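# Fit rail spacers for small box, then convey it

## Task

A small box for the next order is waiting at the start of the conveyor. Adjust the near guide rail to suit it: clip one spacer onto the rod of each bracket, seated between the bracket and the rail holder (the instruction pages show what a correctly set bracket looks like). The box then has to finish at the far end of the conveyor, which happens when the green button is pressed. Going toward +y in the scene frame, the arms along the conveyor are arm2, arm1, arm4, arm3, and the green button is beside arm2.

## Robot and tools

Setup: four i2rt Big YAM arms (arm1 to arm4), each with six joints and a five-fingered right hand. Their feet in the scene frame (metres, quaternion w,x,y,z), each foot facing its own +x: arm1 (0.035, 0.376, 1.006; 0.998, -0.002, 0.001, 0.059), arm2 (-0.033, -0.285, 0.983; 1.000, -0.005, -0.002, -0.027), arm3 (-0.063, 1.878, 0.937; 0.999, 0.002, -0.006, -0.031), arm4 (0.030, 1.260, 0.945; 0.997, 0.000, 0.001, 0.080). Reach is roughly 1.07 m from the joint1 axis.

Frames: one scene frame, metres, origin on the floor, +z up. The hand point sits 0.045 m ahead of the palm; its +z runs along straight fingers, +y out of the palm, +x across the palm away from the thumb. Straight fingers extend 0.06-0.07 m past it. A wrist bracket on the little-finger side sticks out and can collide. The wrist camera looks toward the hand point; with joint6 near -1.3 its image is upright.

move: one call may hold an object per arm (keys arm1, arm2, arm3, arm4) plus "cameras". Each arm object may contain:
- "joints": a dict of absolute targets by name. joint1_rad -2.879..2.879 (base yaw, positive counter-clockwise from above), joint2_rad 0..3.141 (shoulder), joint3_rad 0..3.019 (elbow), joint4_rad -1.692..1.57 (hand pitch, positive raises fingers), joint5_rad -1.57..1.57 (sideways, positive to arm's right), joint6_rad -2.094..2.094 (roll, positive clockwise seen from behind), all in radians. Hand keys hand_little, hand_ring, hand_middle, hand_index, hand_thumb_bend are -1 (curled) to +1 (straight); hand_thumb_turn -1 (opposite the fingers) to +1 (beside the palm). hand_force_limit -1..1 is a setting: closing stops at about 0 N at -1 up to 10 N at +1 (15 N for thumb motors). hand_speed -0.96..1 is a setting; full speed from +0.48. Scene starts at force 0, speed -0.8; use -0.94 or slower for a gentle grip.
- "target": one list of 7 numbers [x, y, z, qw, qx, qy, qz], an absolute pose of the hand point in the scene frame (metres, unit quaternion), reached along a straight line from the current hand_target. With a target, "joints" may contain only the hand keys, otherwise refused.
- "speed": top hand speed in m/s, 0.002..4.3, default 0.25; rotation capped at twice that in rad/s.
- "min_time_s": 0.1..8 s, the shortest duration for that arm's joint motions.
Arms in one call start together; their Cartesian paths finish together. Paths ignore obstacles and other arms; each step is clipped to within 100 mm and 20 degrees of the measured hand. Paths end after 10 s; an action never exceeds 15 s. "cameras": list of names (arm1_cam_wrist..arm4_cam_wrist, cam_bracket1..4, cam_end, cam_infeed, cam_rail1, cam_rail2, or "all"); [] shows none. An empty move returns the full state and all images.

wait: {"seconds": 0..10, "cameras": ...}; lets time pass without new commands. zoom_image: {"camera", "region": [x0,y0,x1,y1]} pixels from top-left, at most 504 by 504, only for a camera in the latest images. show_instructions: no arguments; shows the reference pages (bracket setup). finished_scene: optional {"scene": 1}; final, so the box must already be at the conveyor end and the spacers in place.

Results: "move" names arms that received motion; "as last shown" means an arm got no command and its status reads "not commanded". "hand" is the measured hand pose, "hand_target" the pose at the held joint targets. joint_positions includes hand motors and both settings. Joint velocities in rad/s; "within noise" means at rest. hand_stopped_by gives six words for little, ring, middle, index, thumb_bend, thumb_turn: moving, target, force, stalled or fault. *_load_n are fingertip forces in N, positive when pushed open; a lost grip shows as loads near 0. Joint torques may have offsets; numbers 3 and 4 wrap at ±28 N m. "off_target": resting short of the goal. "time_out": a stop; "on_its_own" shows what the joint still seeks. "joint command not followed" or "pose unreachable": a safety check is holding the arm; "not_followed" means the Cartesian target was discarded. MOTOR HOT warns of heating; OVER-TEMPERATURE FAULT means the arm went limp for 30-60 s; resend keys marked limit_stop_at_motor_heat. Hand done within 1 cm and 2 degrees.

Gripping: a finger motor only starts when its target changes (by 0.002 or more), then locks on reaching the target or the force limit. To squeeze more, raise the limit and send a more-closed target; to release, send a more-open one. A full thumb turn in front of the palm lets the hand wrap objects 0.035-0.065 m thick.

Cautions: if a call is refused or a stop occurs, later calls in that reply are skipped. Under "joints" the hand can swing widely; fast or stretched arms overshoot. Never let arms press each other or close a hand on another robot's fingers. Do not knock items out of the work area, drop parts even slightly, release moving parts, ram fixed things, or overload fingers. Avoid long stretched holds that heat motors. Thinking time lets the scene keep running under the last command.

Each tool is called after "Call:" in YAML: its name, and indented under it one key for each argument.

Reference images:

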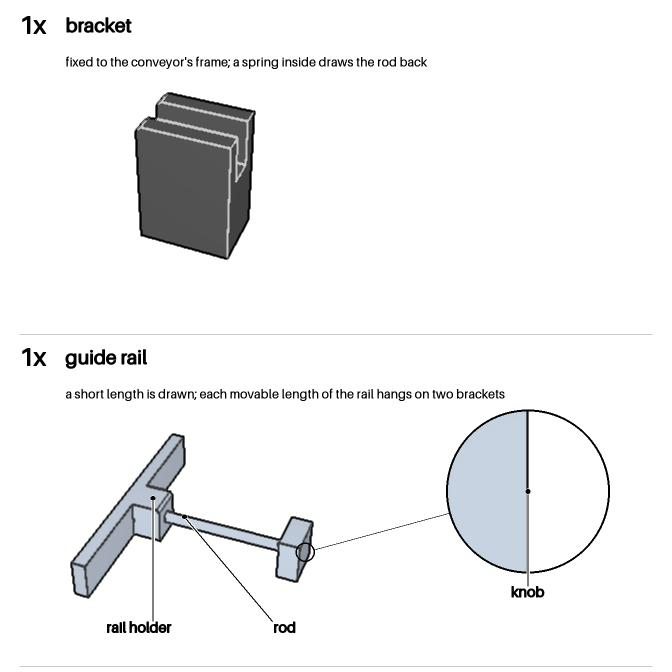

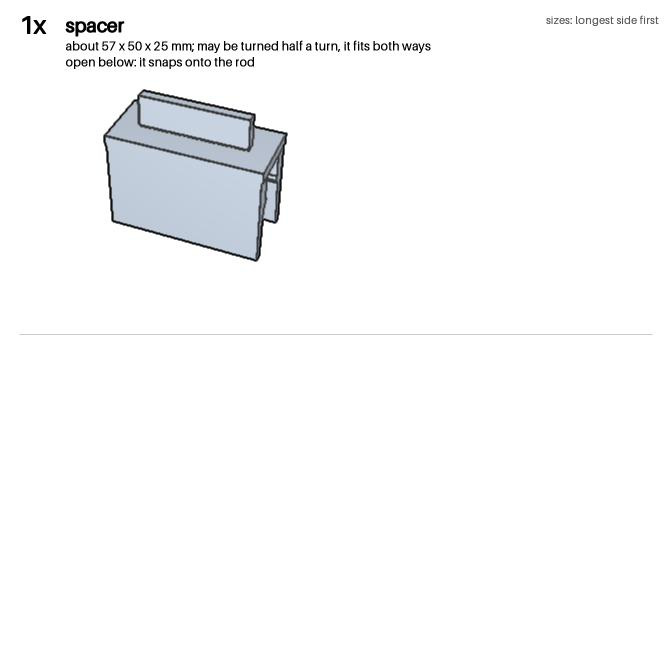

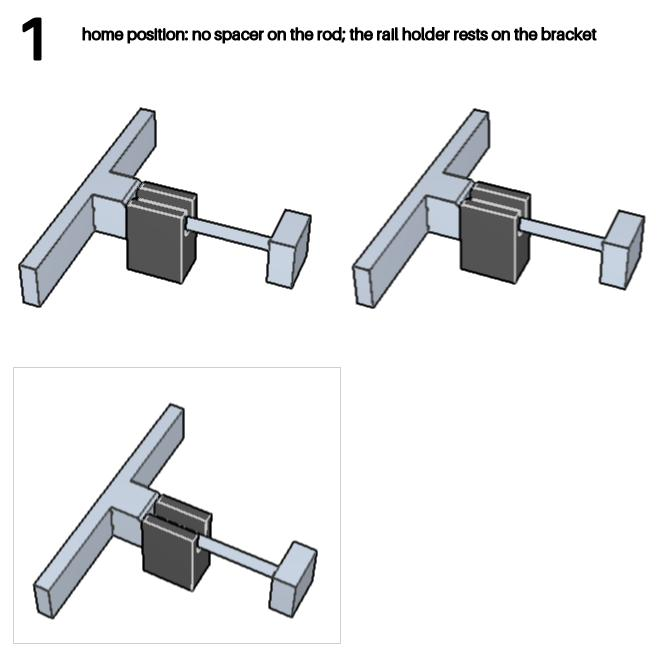

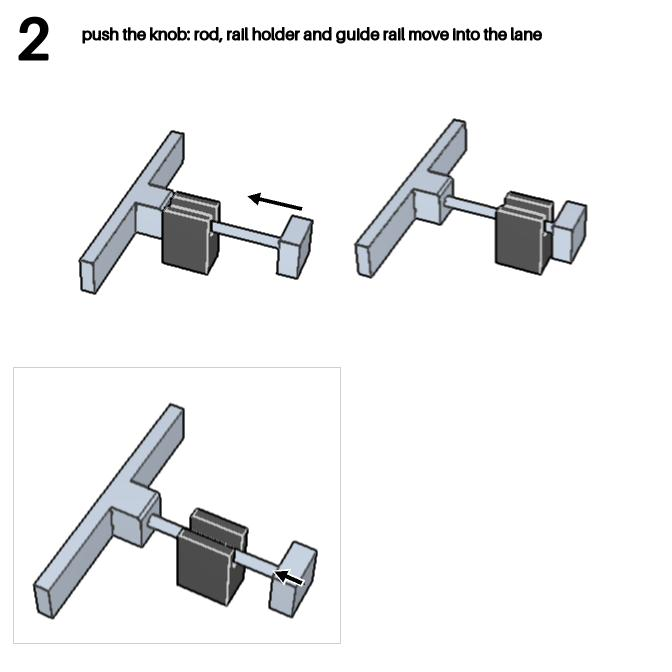

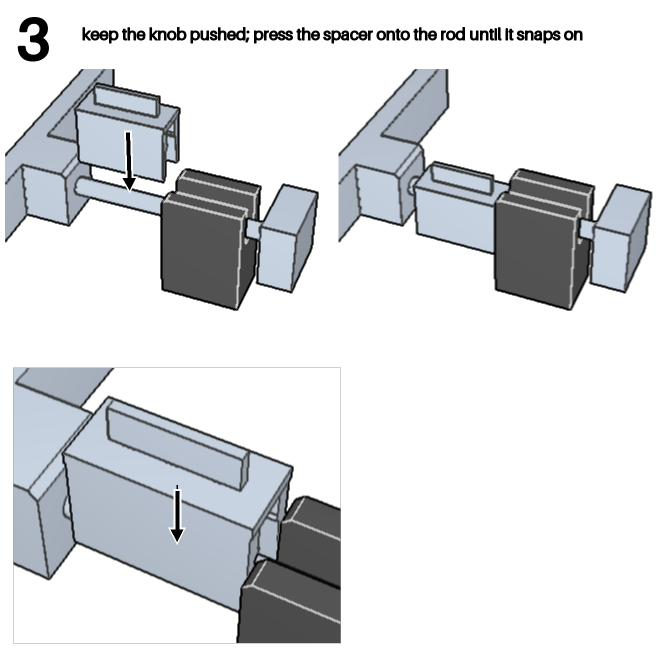

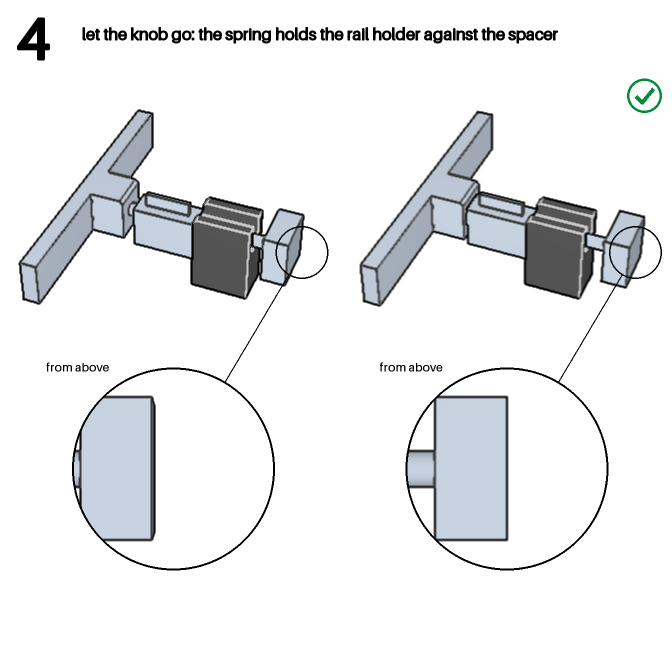

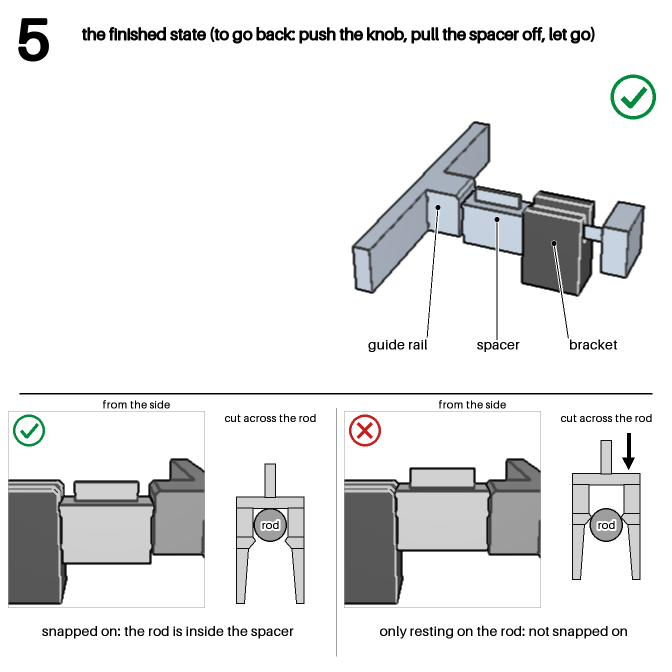

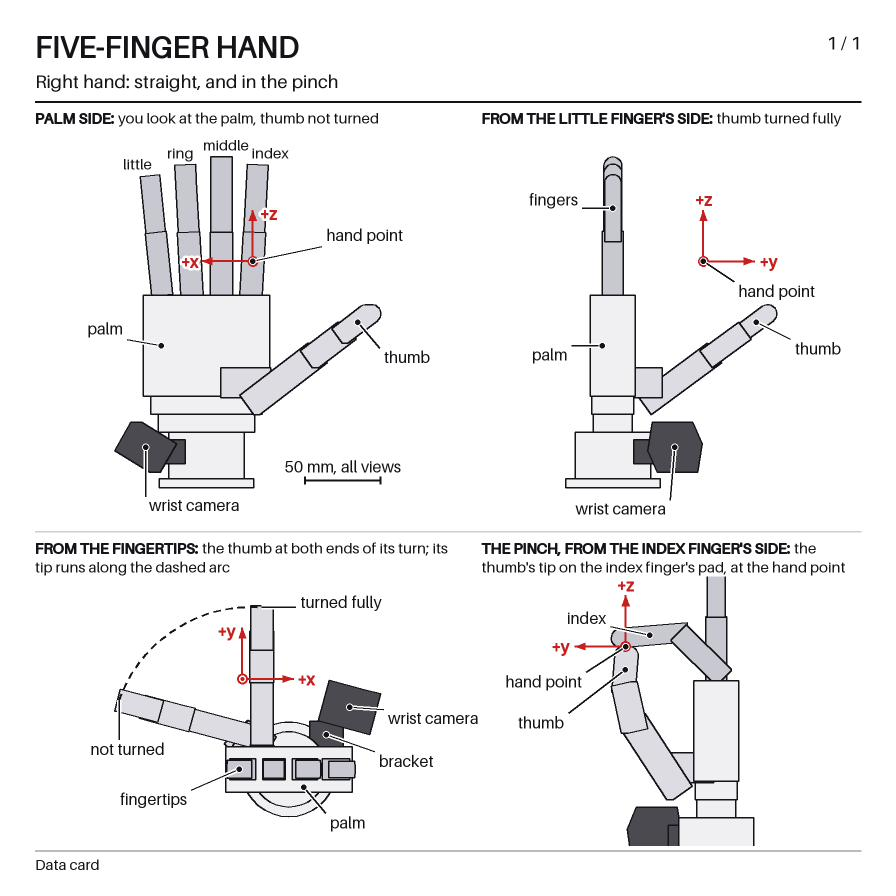

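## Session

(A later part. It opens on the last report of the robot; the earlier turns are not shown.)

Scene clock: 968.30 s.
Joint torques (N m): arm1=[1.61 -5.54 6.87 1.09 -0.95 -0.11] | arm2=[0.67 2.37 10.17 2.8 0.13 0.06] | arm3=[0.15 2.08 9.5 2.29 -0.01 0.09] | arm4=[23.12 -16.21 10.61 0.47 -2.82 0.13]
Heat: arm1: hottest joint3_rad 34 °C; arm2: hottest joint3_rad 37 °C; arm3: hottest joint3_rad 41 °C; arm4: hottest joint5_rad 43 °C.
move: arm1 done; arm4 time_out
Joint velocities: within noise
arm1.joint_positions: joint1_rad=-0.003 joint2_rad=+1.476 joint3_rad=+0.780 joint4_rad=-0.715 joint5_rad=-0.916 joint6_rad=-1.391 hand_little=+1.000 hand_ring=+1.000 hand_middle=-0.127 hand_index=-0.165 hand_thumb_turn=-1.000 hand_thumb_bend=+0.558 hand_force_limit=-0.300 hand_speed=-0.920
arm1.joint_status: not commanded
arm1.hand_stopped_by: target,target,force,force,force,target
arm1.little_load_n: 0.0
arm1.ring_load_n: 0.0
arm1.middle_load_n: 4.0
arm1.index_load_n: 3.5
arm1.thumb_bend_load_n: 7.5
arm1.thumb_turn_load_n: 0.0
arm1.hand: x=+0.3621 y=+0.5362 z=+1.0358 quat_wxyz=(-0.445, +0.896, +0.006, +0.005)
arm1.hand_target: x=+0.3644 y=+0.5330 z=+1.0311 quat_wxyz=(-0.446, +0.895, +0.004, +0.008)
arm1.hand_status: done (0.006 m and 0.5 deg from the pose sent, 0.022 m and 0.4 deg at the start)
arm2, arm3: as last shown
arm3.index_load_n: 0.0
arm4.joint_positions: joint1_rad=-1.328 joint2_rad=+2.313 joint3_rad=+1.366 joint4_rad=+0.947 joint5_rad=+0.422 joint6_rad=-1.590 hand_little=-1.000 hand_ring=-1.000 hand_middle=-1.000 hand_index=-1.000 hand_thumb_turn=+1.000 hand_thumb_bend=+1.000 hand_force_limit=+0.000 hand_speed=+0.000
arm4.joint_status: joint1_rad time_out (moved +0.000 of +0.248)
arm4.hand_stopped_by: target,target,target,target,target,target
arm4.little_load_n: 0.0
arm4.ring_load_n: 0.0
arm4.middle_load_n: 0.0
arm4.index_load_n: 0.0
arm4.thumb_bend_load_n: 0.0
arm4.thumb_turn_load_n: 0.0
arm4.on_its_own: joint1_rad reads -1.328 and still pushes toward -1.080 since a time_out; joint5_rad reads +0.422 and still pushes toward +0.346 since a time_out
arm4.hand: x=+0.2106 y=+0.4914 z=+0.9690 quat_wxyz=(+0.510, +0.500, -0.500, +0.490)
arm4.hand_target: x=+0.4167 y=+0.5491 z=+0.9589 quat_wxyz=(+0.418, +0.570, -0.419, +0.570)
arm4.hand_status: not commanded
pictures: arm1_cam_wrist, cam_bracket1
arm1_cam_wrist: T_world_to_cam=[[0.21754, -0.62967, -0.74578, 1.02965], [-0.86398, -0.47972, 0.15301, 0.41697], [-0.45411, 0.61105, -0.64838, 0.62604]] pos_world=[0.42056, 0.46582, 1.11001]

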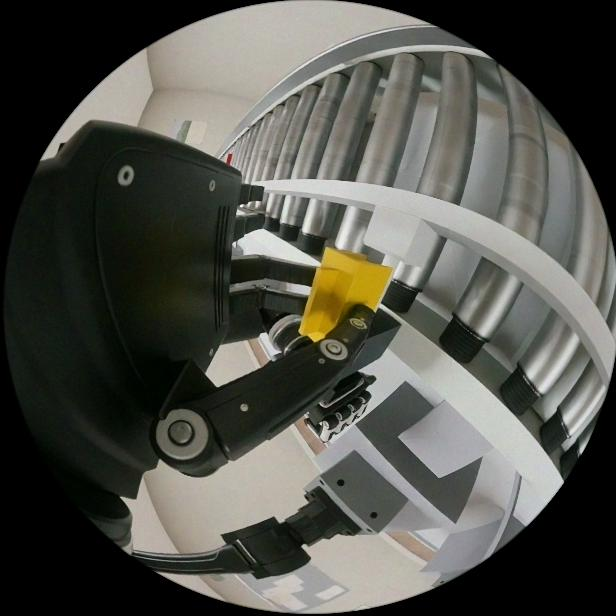

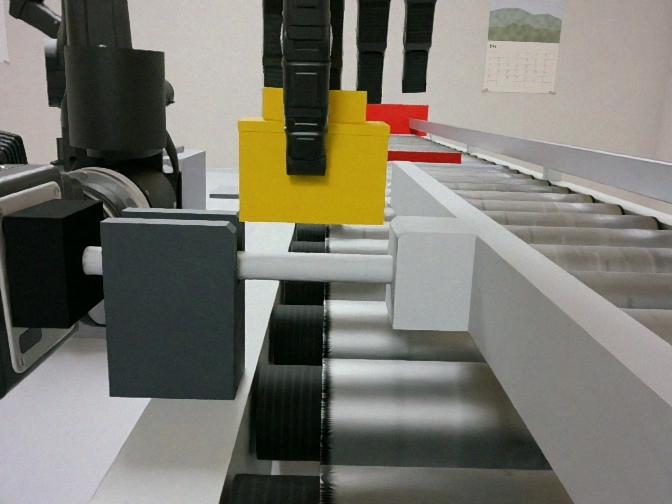

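Call:
move:
  arm1: {"target": [0.366, 0.533, 1.003, -0.4462, 0.8949, 0.004, 0.008], "speed": 0.06}
  cameras: ["cam_bracket1", "arm1_cam_wrist"]

Call:
zoom_image:
  camera: "cam_bracket1"
  region: [180, 80, 430, 330]

Call:
zoom_image:
  camera: "arm1_cam_wrist"
  region: [280, 200, 480, 450]

Scene clock: 989.33 s.
Joint torques (N m): arm1=[0.85 -5.48 5.78 1.03 -1 -0.04] | arm2=[-0.32 1.85 9.98 2.73 0.11 0.07] | arm3=[0.26 1.9 9.44 2.26 0.02 0.1] | arm4=[23.18 -15.97 10.55 0.51 -2.84 0.13]
Heat: arm1: hottest joint3_rad 34 °C; arm2: hottest joint3_rad 37 °C; arm3: hottest joint3_rad 41 °C; arm4: hottest joint5_rad 45 °C.
move: arm1 done
Joint velocities: within noise
arm1.joint_positions: joint1_rad=-0.003 joint2_rad=+1.542 joint3_rad=+0.759 joint4_rad=-0.625 joint5_rad=-0.917 joint6_rad=-1.392 hand_little=+1.000 hand_ring=+1.000 hand_middle=-0.127 hand_index=-0.165 hand_thumb_turn=-1.000 hand_thumb_bend=+0.558 hand_force_limit=-0.300 hand_speed=-0.920
arm1.joint_status: not commanded
arm1.hand_stopped_by: target,target,force,force,force,target
arm1.little_load_n: 0.0
arm1.ring_load_n: 0.0
arm1.middle_load_n: 4.0
arm1.index_load_n: 3.0
arm1.thumb_bend_load_n: 7.5
arm1.thumb_turn_load_n: 0.0
arm1.hand: x=+0.3657 y=+0.5365 z=+1.0083 quat_wxyz=(-0.445, +0.895, +0.007, +0.006)
arm1.hand_target: x=+0.3659 y=+0.5330 z=+1.0031 quat_wxyz=(-0.446, +0.895, +0.004, +0.008)
arm1.hand_status: done (0.006 m and 0.4 deg from the pose sent, 0.033 m and 0.4 deg at the start)
arm2, arm3, arm4: as last shown
arm4.on_its_own: joint1_rad reads -1.328 and still pushes toward -1.080 since a time_out; joint5_rad reads +0.422 and still pushes toward +0.346 since a time_out
pictures: arm1_cam_wrist, cam_bracket1
arm1_cam_wrist: T_world_to_cam=[[0.22038, -0.62907, -0.74546, 1.00692], [-0.86409, -0.48046, 0.14999, 0.42781], [-0.45252, 0.61109, -0.64946, 0.61014]] pos_world=[0.42386, 0.46612, 1.08271]

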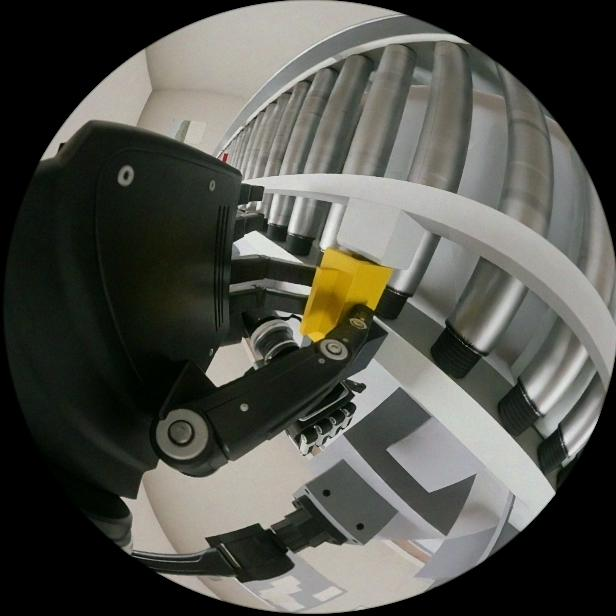

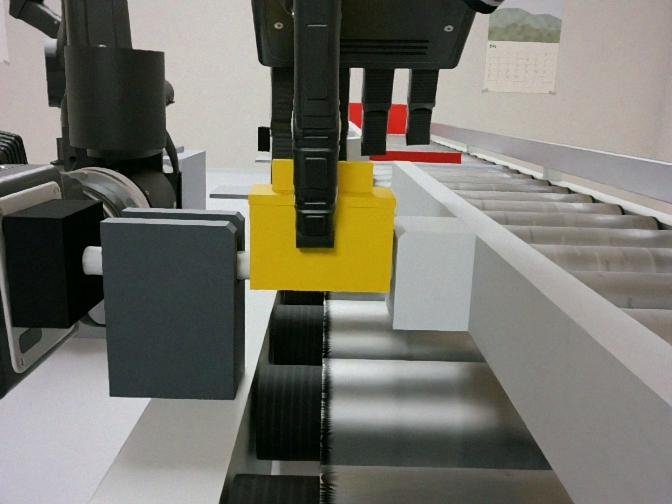

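Scaled by 2.016.

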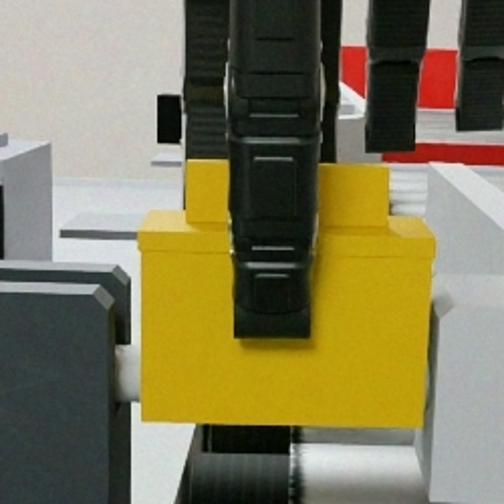

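Scaled by 2.016 from the camera's image (finer frame: 880x880).

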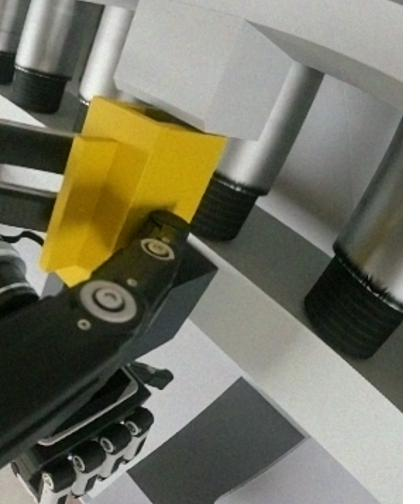

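Call:
move:
  arm1: {"target": [0.3635, 0.533, 0.975, -0.4462, 0.8949, 0.004, 0.008], "speed": 0.05}
  cameras: ["cam_bracket1"]

Call:
zoom_image:
  camera: "cam_bracket1"
  region: [180, 80, 430, 330]

Scene clock: 1005.37 s.
Joint torques (N m): arm1=[0.21 -4.78 5.11 1.63 -0.27 -0.21] | arm2=[0.44 2.73 9.96 2.29 0.04 0.1] | arm3=[0.5 1.96 9.54 2.21 -0.02 0.1] | arm4=[23.12 -16.03 10.56 0.51 -2.84 0.13]
Heat: arm1: hottest joint3_rad 35 °C; arm2: hottest joint3_rad 37 °C; arm3: hottest joint3_rad 41 °C; arm4: hottest joint5_rad 46 °C.
move: arm1 off_target
Joint velocities: within noise
arm1.joint_positions: joint1_rad=-0.004 joint2_rad=+1.578 joint3_rad=+0.737 joint4_rad=-0.547 joint5_rad=-0.933 joint6_rad=-1.377 hand_little=+1.000 hand_ring=+1.000 hand_middle=-0.128 hand_index=-0.165 hand_thumb_turn=-1.000 hand_thumb_bend=+0.558 hand_force_limit=-0.300 hand_speed=-0.920
arm1.joint_status: not commanded
arm1.hand_stopped_by: target,target,force,force,force,target
arm1.little_load_n: 0.0
arm1.ring_load_n: 0.0
arm1.middle_load_n: 2.0
arm1.index_load_n: 4.5
arm1.thumb_bend_load_n: 8.0
arm1.thumb_turn_load_n: 2.5
arm1.hand: x=+0.3669 y=+0.5392 z=+0.9932 quat_wxyz=(-0.453, +0.891, +0.006, +0.011)
arm1.hand_target: x=+0.3626 y=+0.5330 z=+0.9760 quat_wxyz=(-0.446, +0.895, +0.004, +0.008)
arm1.hand_status: off_target (0.020 m and 1.0 deg from the pose sent, 0.034 m and 0.4 deg at the start)
arm2, arm3, arm4: as last shown
arm2.little_load_n: 0.5
arm3.thumb_bend_load_n: -0.5
arm4.middle_load_n: -0.5
arm4.on_its_own: joint1_rad reads -1.328 and still pushes toward -1.080 since a time_out; joint5_rad reads +0.422 and still pushes toward +0.346 since a time_out
arm4.hand_target: x=+0.4168 y=+0.5491 z=+0.9589 quat_wxyz=(+0.418, +0.570, -0.419, +0.570)

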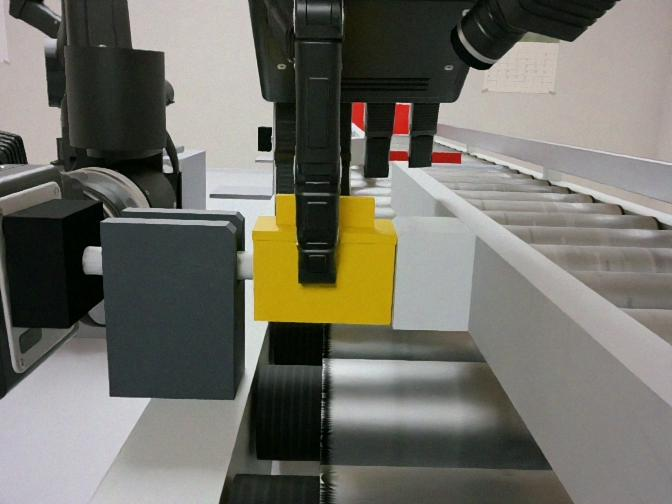

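Scaled by 2.016.

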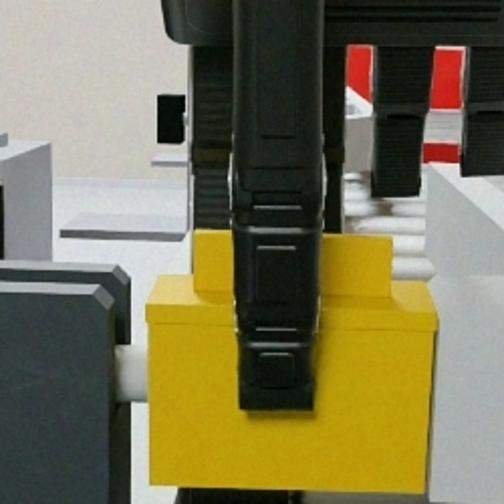

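Call:
move:
  cameras: ["cam_bracket1", "cam_bracket2", "cam_bracket3", "cam_bracket4"]

Call:
zoom_image:
  camera: "cam_bracket2"
  region: [200, 170, 440, 350]

Call:
zoom_image:
  camera: "cam_bracket1"
  region: [200, 170, 440, 350]

Scene clock: 1030.50 s.
Joint torques (N m): arm1=[0.62 -5.01 5.03 1.68 -0.24 -0.21] | arm2=[-0.03 2.55 9.94 2.47 0.12 0.03] | arm3=[0.32 1.96 9.48 2.28 -0.03 0.09] | arm4=[23.12 -15.97 10.59 0.51 -2.82 0.13]
Heat: arm1: hottest joint3_rad 34 °C; arm2: hottest joint3_rad 38 °C; arm3: hottest joint3_rad 41 °C; arm4: hottest joint5_rad 48 °C.
Joint velocities: within noise
arm1.joint_positions: joint1_rad=-0.004 joint2_rad=+1.578 joint3_rad=+0.737 joint4_rad=-0.547 joint5_rad=-0.933 joint6_rad=-1.377 hand_little=+1.000 hand_ring=+1.000 hand_middle=-0.128 hand_index=-0.165 hand_thumb_turn=-1.000 hand_thumb_bend=+0.558 hand_force_limit=-0.300 hand_speed=-0.920
arm1.joint_status: not commanded
arm1.hand_stopped_by: target,target,force,force,force,target
arm1.little_load_n: 0.0
arm1.ring_load_n: 0.0
arm1.middle_load_n: 2.5
arm1.index_load_n: 4.5
arm1.thumb_bend_load_n: 8.0
arm1.thumb_turn_load_n: 2.5
arm1.hand: x=+0.3669 y=+0.5392 z=+0.9932 quat_wxyz=(-0.453, +0.891, +0.006, +0.011) (m; scene frame)
arm1.hand_target: x=+0.3626 y=+0.5329 z=+0.9760 quat_wxyz=(-0.446, +0.895, +0.004, +0.008) (m; scene frame)
arm1.hand_status: off_target (0.020 m and 1.0 deg from the pose sent, 0.034 m and 0.4 deg at the start)
arm2.joint_positions: joint1_rad=-1.092 joint2_rad=+0.629 joint3_rad=+1.399 joint4_rad=-1.142 joint5_rad=-0.186 joint6_rad=-1.279 hand_little=+1.000 hand_ring=+1.000 hand_middle=+1.000 hand_index=+1.000 hand_thumb_turn=+1.000 hand_thumb_bend=+1.000 hand_force_limit=+0.000 hand_speed=-0.800
arm2.joint_status: not commanded
arm2.hand_stopped_by: target,target,target,target,target,target
arm2.little_load_n: 0.0
arm2.ring_load_n: 0.0
arm2.middle_load_n: 0.0
arm2.index_load_n: 0.0
arm2.thumb_bend_load_n: 0.0
arm2.thumb_turn_load_n: 0.0
arm2.hand: x=+0.0644 y=-0.5285 z=+1.5171 quat_wxyz=(+0.166, +0.651, -0.500, +0.547) (m; scene frame)
arm2.hand_target: x=+0.0616 y=-0.5276 z=+1.5258 quat_wxyz=(+0.172, +0.645, -0.498, +0.553) (m; scene frame)
arm2.hand_status: not commanded
arm3.joint_positions: joint1_rad=-0.044 joint2_rad=+0.566 joint3_rad=+1.446 joint4_rad=-1.180 joint5_rad=-0.109 joint6_rad=-1.180 hand_little=+1.000 hand_ring=+1.000 hand_middle=+1.000 hand_index=+1.000 hand_thumb_turn=+1.000 hand_thumb_bend=+1.000 hand_force_limit=+0.000 hand_speed=-0.800
arm3.joint_status: not commanded
arm3.hand_stopped_by: target,target,target,target,target,target
arm3.little_load_n: 0.0
arm3.ring_load_n: 0.0
arm3.middle_load_n: 0.0
arm3.index_load_n: 0.0
arm3.thumb_bend_load_n: 0.0
arm3.thumb_turn_load_n: 0.0
arm3.hand: x=+0.1534 y=+1.8296 z=+1.4946 quat_wxyz=(-0.129, +0.784, -0.167, +0.584) (m; scene frame)
arm3.hand_target: x=+0.1509 y=+1.8298 z=+1.5053 quat_wxyz=(-0.130, +0.776, -0.164, +0.594) (m; scene frame)
arm3.hand_status: not commanded
arm4.joint_positions: joint1_rad=-1.328 joint2_rad=+2.313 joint3_rad=+1.366 joint4_rad=+0.947 joint5_rad=+0.422 joint6_rad=-1.590 hand_little=-1.000 hand_ring=-1.000 hand_middle=-1.000 hand_index=-1.000 hand_thumb_turn=+1.000 hand_thumb_bend=+1.000 hand_force_limit=+0.000 hand_speed=+0.000
arm4.joint_status: not commanded
arm4.hand_stopped_by: target,target,target,target,target,target
arm4.little_load_n: 0.0
arm4.ring_load_n: 0.0
arm4.middle_load_n: 0.0
arm4.index_load_n: 0.0
arm4.thumb_bend_load_n: 0.0
arm4.thumb_turn_load_n: 0.0
arm4.on_its_own: joint1_rad reads -1.328 and still pushes toward -1.080 since a time_out; joint5_rad reads +0.422 and still pushes toward +0.346 since a time_out
arm4.hand: x=+0.2106 y=+0.4914 z=+0.9690 quat_wxyz=(+0.510, +0.500, -0.500, +0.490) (m; scene frame)
arm4.hand_target: x=+0.4168 y=+0.5491 z=+0.9589 quat_wxyz=(+0.418, +0.570, -0.419, +0.570) (m; scene frame)
arm4.hand_status: not commanded
pictures: cam_bracket1, cam_bracket2, cam_bracket3, cam_bracket4

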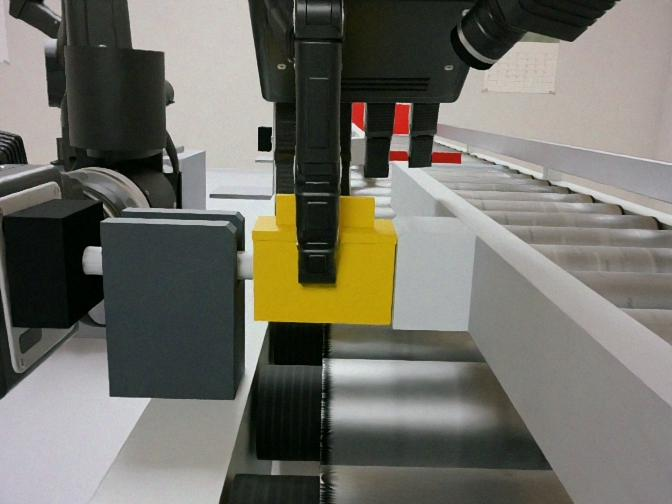

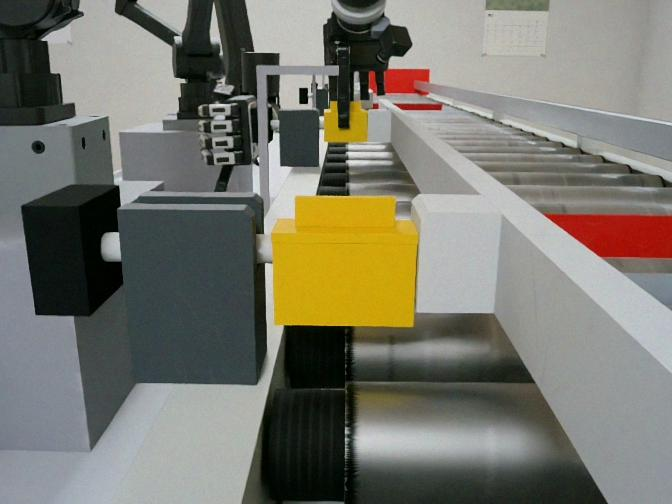

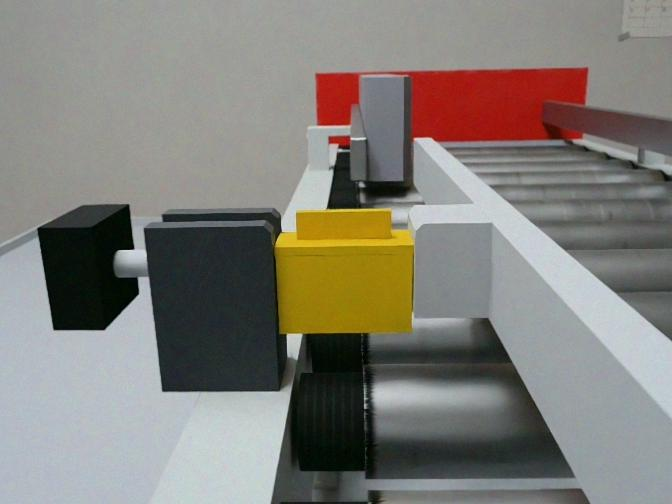

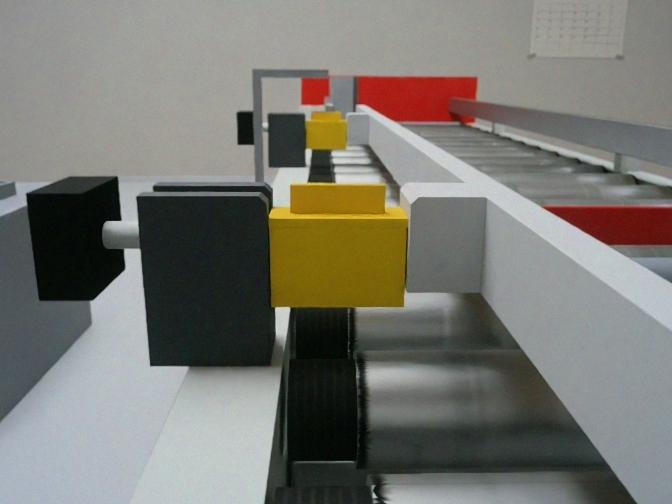

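Scaled by 2.100.

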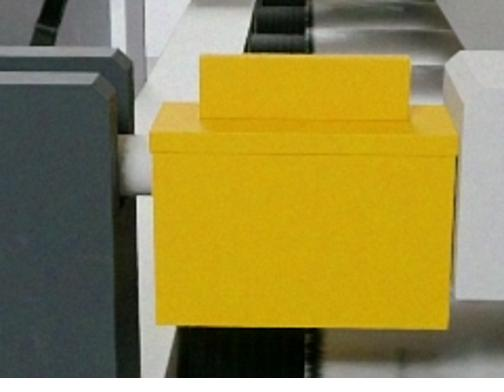

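Scaled by 2.100.

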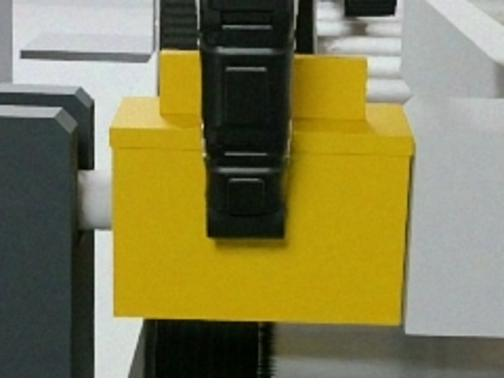

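Call:
move:
  arm1: {"joints": {"hand_index": -0.45, "hand_middle": -0.45, "hand_thumb_bend": 0.1, "hand_speed": -0.92, "hand_force_limit": 0.3}}
  cameras: ["cam_bracket1"]

Call:
zoom_image:
  camera: "cam_bracket1"
  region: [200, 170, 440, 350]

Scene clock: 1051.40 s.
Joint torques (N m): arm1=[1.03 -4.84 4.82 1.62 -0.25 -0.25] | arm2=[0.09 2.96 10.07 2.45 0.03 0.1] | arm3=[0.21 2.08 9.5 2.26 -0.01 0.1] | arm4=[23.18 -16.15 10.56 0.55 -2.83 0.12]
Heat: arm1: hottest joint3_rad 34 °C; arm2: hottest joint3_rad 38 °C; arm3: hottest joint3_rad 41 °C; arm4: hottest joint5_rad 49 °C.
move: arm1 off_target
Joint velocities: within noise
arm1.joint_positions: joint1_rad=-0.004 joint2_rad=+1.579 joint3_rad=+0.737 joint4_rad=-0.545 joint5_rad=-0.934 joint6_rad=-1.377 hand_little=+1.000 hand_ring=+1.000 hand_middle=-0.148 hand_index=-0.186 hand_thumb_turn=-1.000 hand_thumb_bend=+0.560 hand_force_limit=+0.300 hand_speed=-0.920
arm1.joint_status: hand_middle off_target (ended at -0.148, target -0.450); hand_index off_target (ended at -0.186, target -0.450); hand_thumb_bend off_target (ended at +0.560, target +0.100); the others done
arm1.hand_stopped_by: target,target,force,force,force,target
arm1.little_load_n: 0.0
arm1.ring_load_n: 0.0
arm1.middle_load_n: 6.0
arm1.index_load_n: 6.5
arm1.thumb_bend_load_n: 14.0
arm1.thumb_turn_load_n: 3.5
arm1.hand: x=+0.3672 y=+0.5394 z=+0.9931 quat_wxyz=(-0.454, +0.891, +0.006, +0.012)
arm1.hand_target: x=+0.3626 y=+0.5329 z=+0.9759 quat_wxyz=(-0.446, +0.895, +0.004, +0.008)
arm1.hand_status: not commanded
arm2, arm3, arm4: as last shown
arm2.little_load_n: 0.5
arm4.on_its_own: joint1_rad reads -1.328 and still pushes toward -1.080 since a time_out; joint5_rad reads +0.422 and still pushes toward +0.346 since a time_out

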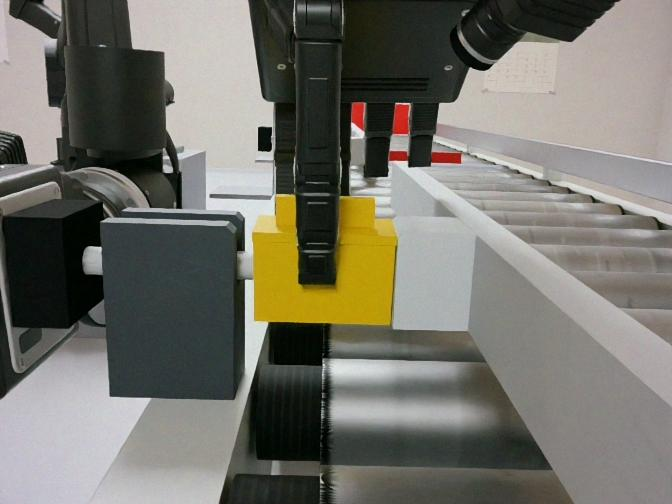

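Scaled by 2.100.

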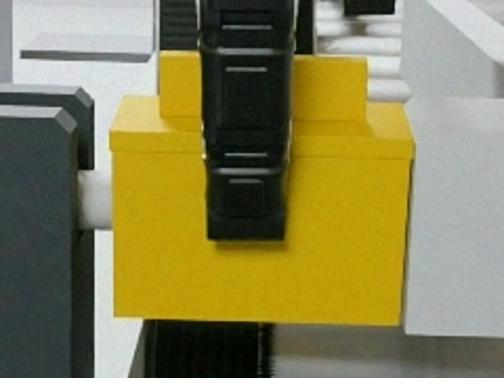

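Call:
move:
  arm1: {"target": [0.358, 0.533, 0.945, -0.4462, 0.8949, 0.004, 0.008], "speed": 0.05}
  cameras: ["cam_bracket1"]

Call:
zoom_image:
  camera: "cam_bracket1"
  region: [200, 170, 440, 350]

Scene clock: 1057.60 s.
Joint torques (N m): arm1=[0.56 -2.84 3.88 1.7 0.6 -0.32] | arm2=[0.38 2.08 9.87 2.36 0.14 0.06] | arm3=[0.62 2.08 9.46 2.3 0 0.1] | arm4=[23.12 -15.97 10.61 0.54 -2.82 0.13]
Heat: arm1: hottest joint3_rad 34 °C; arm2: hottest joint3_rad 38 °C; arm3: hottest joint3_rad 41 °C; arm4: hottest joint5_rad 49 °C.
move: arm1 off_target
Joint velocities: within noise
arm1.joint_positions: joint1_rad=-0.006 joint2_rad=+1.617 joint3_rad=+0.713 joint4_rad=-0.450 joint5_rad=-0.953 joint6_rad=-1.366 hand_little=+1.000 hand_ring=+1.000 hand_middle=-0.148 hand_index=-0.186 hand_thumb_turn=-1.000 hand_thumb_bend=+0.560 hand_force_limit=+0.300 hand_speed=-0.920
arm1.joint_status: not commanded
arm1.hand_stopped_by: target,target,force,force,force,target
arm1.little_load_n: 0.0
arm1.ring_load_n: 0.0
arm1.middle_load_n: 6.0
arm1.index_load_n: 6.0
arm1.thumb_bend_load_n: 13.5
arm1.thumb_turn_load_n: 2.5
arm1.hand: x=+0.3695 y=+0.5423 z=+0.9772 quat_wxyz=(-0.464, +0.886, +0.008, +0.022)
arm1.hand_target: x=+0.3560 y=+0.5327 z=+0.9481 quat_wxyz=(-0.446, +0.895, +0.004, +0.007)
arm1.hand_status: off_target (0.035 m and 2.8 deg from the pose sent, 0.049 m and 1.1 deg at the start)
arm2, arm3, arm4: as last shown
arm2.little_load_n: 0.0
arm2.thumb_bend_load_n: -0.5
arm4.on_its_own: joint1_rad reads -1.328 and still pushes toward -1.080 since a time_out; joint5_rad reads +0.422 and still pushes toward +0.346 since a time_out

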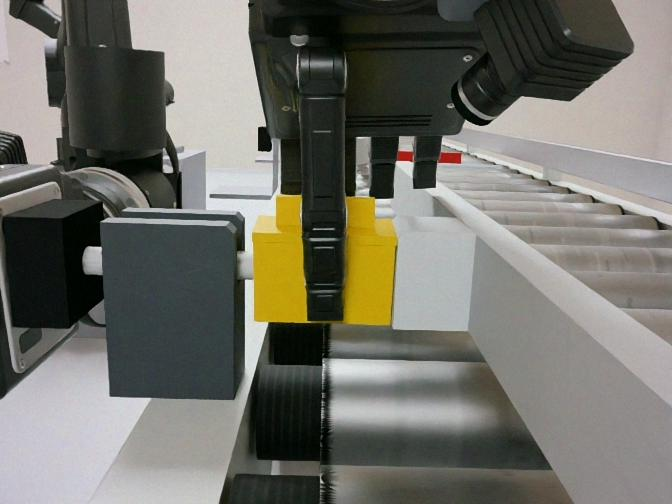

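Scaled by 2.100.

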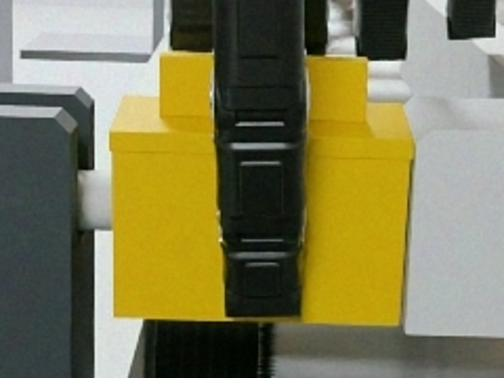

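Call:
move:
  arm1: {"target": [0.365, 0.536, 0.971, -0.4462, 0.8949, 0.004, 0.008], "speed": 0.05, "joints": {"hand_index": 0.1, "hand_middle": 0.1, "hand_thumb_bend": 0.9, "hand_speed": -0.8}}
  cameras: ["cam_bracket1", "arm1_cam_wrist"]

Call:
zoom_image:
  camera: "cam_bracket1"
  region: [200, 170, 440, 350]

Scene clock: 1080.83 s.
Joint torques (N m): arm1=[2.2 -5.54 6.57 -0.02 -0.17 -0.01] | arm2=[1.14 2.9 10.36 2.48 0.13 0.05] | arm3=[0.5 1.67 9.55 2.21 -0.01 0.08] | arm4=[23.24 -16.15 10.63 0.54 -2.84 0.12]
Heat: arm1: hottest joint3_rad 33 °C; arm2: hottest joint3_rad 38 °C; arm3: hottest joint3_rad 41 °C; arm4: hottest joint5_rad 50 °C.
move: arm1 off_target
Joint velocities: within noise
arm1.joint_positions: joint1_rad=-0.007 joint2_rad=+1.621 joint3_rad=+0.715 joint4_rad=-0.470 joint5_rad=-0.935 joint6_rad=-1.390 hand_little=+1.000 hand_ring=+1.000 hand_middle=+0.100 hand_index=+0.100 hand_thumb_turn=-1.000 hand_thumb_bend=+0.900 hand_force_limit=+0.300 hand_speed=-0.800
arm1.joint_status: all done
arm1.hand_stopped_by: target,target,target,target,target,target
arm1.little_load_n: 0.0
arm1.ring_load_n: 0.0
arm1.middle_load_n: 0.0
arm1.index_load_n: 0.0
arm1.thumb_bend_load_n: 0.0
arm1.thumb_turn_load_n: 0.0
arm1.hand: x=+0.3681 y=+0.5384 z=+0.9740 quat_wxyz=(-0.455, +0.890, +0.013, +0.020)
arm1.hand_target: x=+0.3650 y=+0.5360 z=+0.9710 quat_wxyz=(-0.446, +0.895, +0.004, +0.008)
arm1.hand_status: off_target (0.005 m and 2.1 deg from the pose sent, 0.010 m and 2.8 deg at the start)
arm2, arm3, arm4: as last shown
arm2.ring_load_n: -0.5
arm2.thumb_bend_load_n: 0.0
arm4.thumb_turn_load_n: 0.5
arm4.on_its_own: joint1_rad reads -1.328 and still pushes toward -1.080 since a time_out; joint5_rad reads +0.422 and still pushes toward +0.346 since a time_out
pictures: arm1_cam_wrist, cam_bracket1
arm1_cam_wrist: T_world_to_cam=[[0.24175, -0.61282, -0.75233, 0.97204], [-0.86863, -0.48224, 0.11369, 0.47389], [-0.43248, 0.62601, -0.6489, 0.57186]] pos_world=[0.42396, 0.46623, 1.04849]

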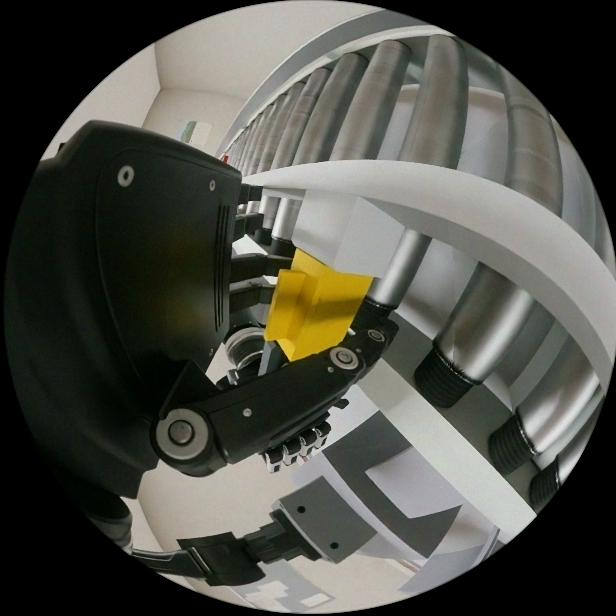

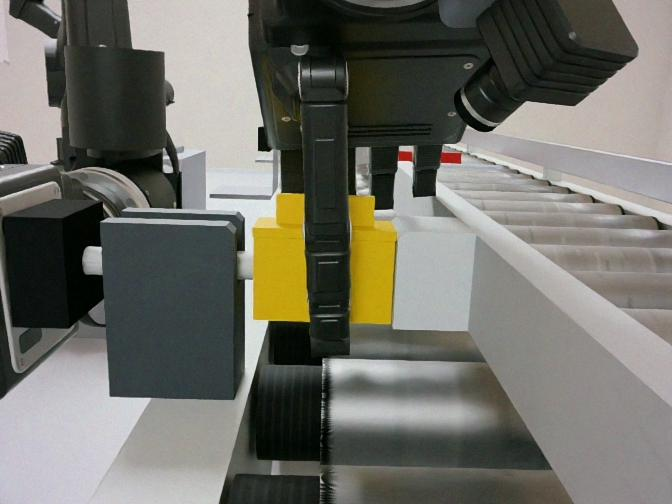

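Scaled by 2.100.

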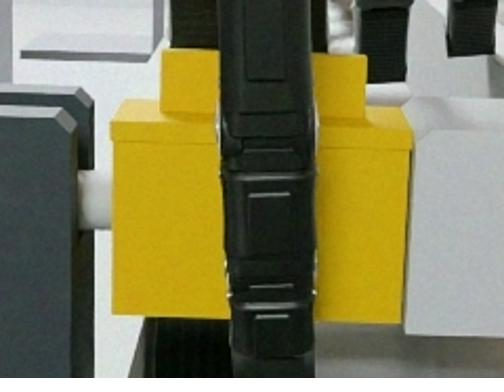

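Call:
move:
  arm1: {"target": [0.367, 0.534, 1.11, -0.4462, 0.8949, 0.004, 0.008], "speed": 0.12}
  cameras: ["cam_bracket1"]

Call:
move:
  arm1: {"target": [0.367, 0.474, 1.18, 0, 1, 0, 0], "speed": 0.25, "joints": {"hand_index": 1, "hand_middle": 1, "hand_ring": -1, "hand_little": -1, "hand_thumb_bend": 1, "hand_speed": 0}}
  cameras: ["cam_bracket1", "arm1_cam_wrist", "cam_rail1", "cam_bracket2"]

Scene clock: 1098.93 s.
Joint torques (N m): arm1=[0.73 -5.42 11.03 0.21 -0.78 -0.07] | arm2=[0.32 2.61 10.18 2.55 0.04 0.09] | arm3=[0.32 1.9 9.51 2.26 0.01 0.09] | arm4=[23.24 -16.21 10.56 0.47 -2.83 0.13]
Heat: arm1: hottest joint3_rad 34 °C; arm2: hottest joint3_rad 38 °C; arm3: hottest joint3_rad 41 °C; arm4: hottest joint5_rad 51 °C.
move: arm1 off_target
Joint velocities: within noise
arm1.joint_positions: joint1_rad=-0.007 joint2_rad=+1.357 joint3_rad=+0.855 joint4_rad=-0.931 joint5_rad=-0.922 joint6_rad=-1.388 hand_little=+1.000 hand_ring=+1.000 hand_middle=+0.100 hand_index=+0.100 hand_thumb_turn=-1.000 hand_thumb_bend=+0.900 hand_force_limit=+0.300 hand_speed=-0.800
arm1.joint_status: not commanded
arm1.hand_stopped_by: target,target,target,target,target,target
arm1.little_load_n: 0.0
arm1.ring_load_n: -0.5
arm1.middle_load_n: 0.0
arm1.index_load_n: 0.0
arm1.thumb_bend_load_n: 0.0
arm1.thumb_turn_load_n: 0.0
arm1.hand: x=+0.3535 y=+0.5351 z=+1.0991 quat_wxyz=(-0.446, +0.895, -0.001, -0.005)
arm1.hand_target: x=+0.3666 y=+0.5340 z=+1.1100 quat_wxyz=(-0.446, +0.895, +0.004, +0.008)
arm1.hand_status: off_target (0.017 m and 1.6 deg from the pose sent, 0.136 m and 2.1 deg at the start)
arm2, arm3, arm4: as last shown
arm2.ring_load_n: 0.0
arm3.ring_load_n: -0.5
arm4.thumb_turn_load_n: 0.0
arm4.on_its_own: joint1_rad reads -1.328 and still pushes toward -1.080 since a time_out; joint5_rad reads +0.422 and still pushes toward +0.346 since a time_out

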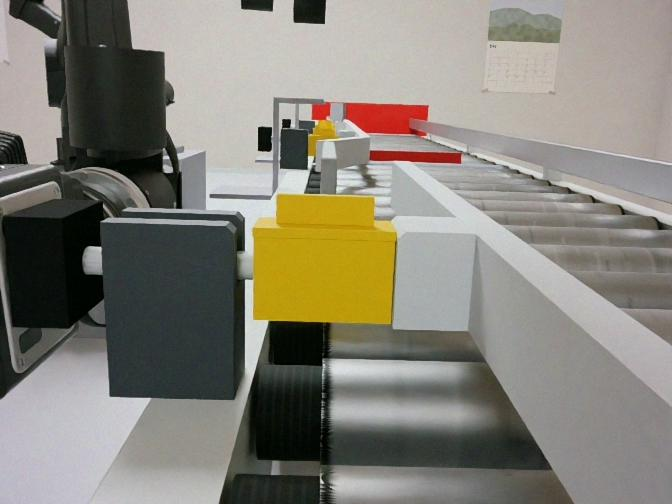

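Scene clock: 1101.50 s.
Joint torques (N m): arm1=[1.2 -5.42 11.84 -0.23 0.06 0.02] | arm2=[0.5 2.55 10.17 2.62 0.08 0.05] | arm3=[0.09 1.79 9.4 2.24 -0.02 0.09] | arm4=[23 -16.09 10.58 0.58 -2.84 0.13]
Heat: arm1: hottest joint3_rad 34 °C; arm2: hottest joint3_rad 38 °C; arm3: hottest joint3_rad 41 °C; arm4: hottest joint5_rad 51 °C.
move: arm1 off_target
Joint velocities: within noise
arm1.joint_positions: joint1_rad=+0.281 joint2_rad=+1.370 joint3_rad=+1.153 joint4_rad=-1.365 joint5_rad=-0.007 joint6_rad=-1.169 hand_little=-1.000 hand_ring=-1.000 hand_middle=+1.000 hand_index=+1.000 hand_thumb_turn=-1.000 hand_thumb_bend=+1.000 hand_force_limit=+0.300 hand_speed=+0.000
arm1.joint_status: all done
arm1.hand_stopped_by: target,target,target,target,target,target
arm1.little_load_n: 0.0
arm1.ring_load_n: 0.0
arm1.middle_load_n: 0.0
arm1.index_load_n: 0.0
arm1.thumb_bend_load_n: 0.0
arm1.thumb_turn_load_n: 0.0
arm1.hand: x=+0.3564 y=+0.4664 z=+1.1703 quat_wxyz=(+0.001, +1.000, -0.001, -0.008)
arm1.hand_target: x=+0.3666 y=+0.4739 z=+1.1798 quat_wxyz=(+0.000, +1.000, +0.000, +0.000)
arm1.hand_status: off_target (0.016 m and 0.9 deg from the pose sent, 0.102 m and 53.0 deg at the start)
arm2, arm3, arm4: as last shown
arm3.little_load_n: -0.5
arm3.ring_load_n: 0.0
arm4.on_its_own: joint1_rad reads -1.328 and still pushes toward -1.080 since a time_out; joint5_rad reads +0.422 and still pushes toward +0.346 since a time_out
pictures: arm1_cam_wrist, cam_bracket1, cam_bracket2, cam_rail1
arm1_cam_wrist: T_world_to_cam=[[0.20093, -0.97832, 0.05007, 0.32441], [-0.85756, -0.15096, 0.49174, -0.19409], [-0.47352, -0.14175, -0.8693, 1.36991]] pos_world=[0.41706, 0.48226, 1.27007]

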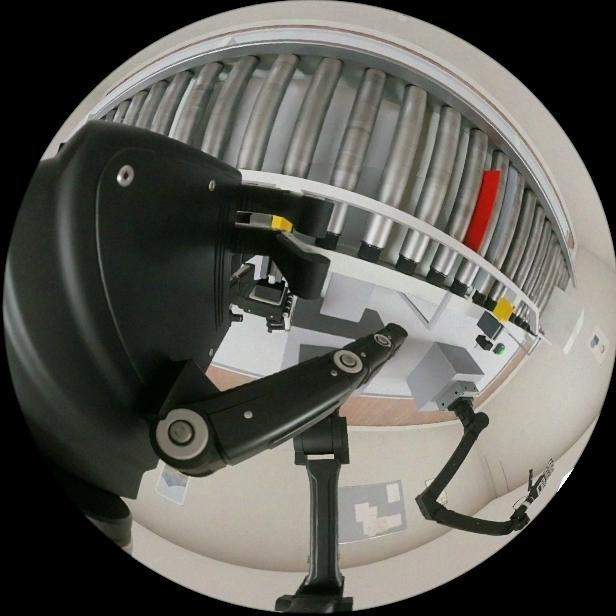

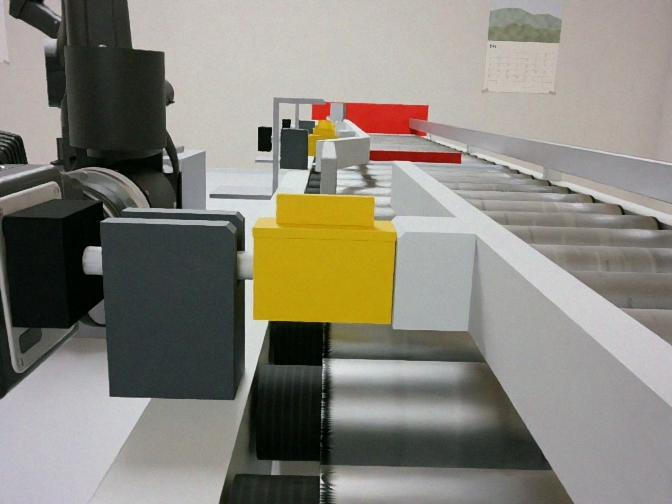

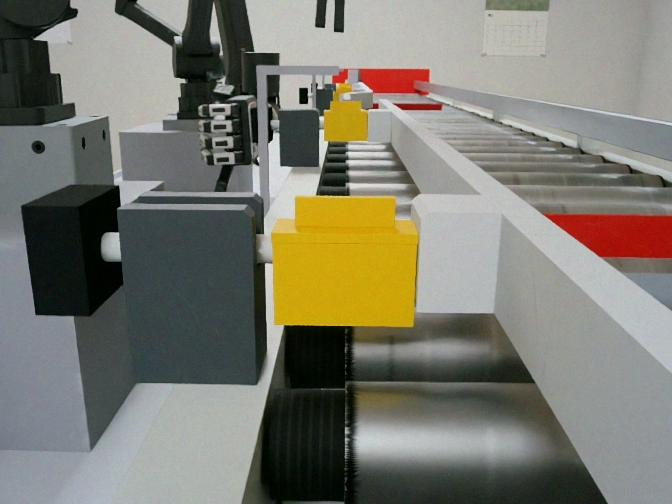

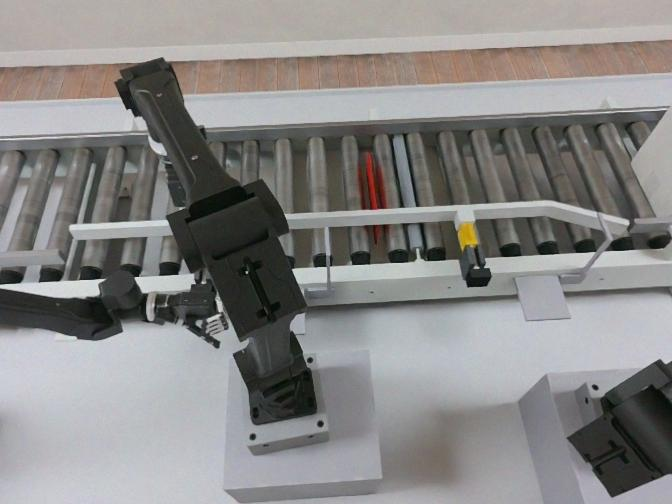

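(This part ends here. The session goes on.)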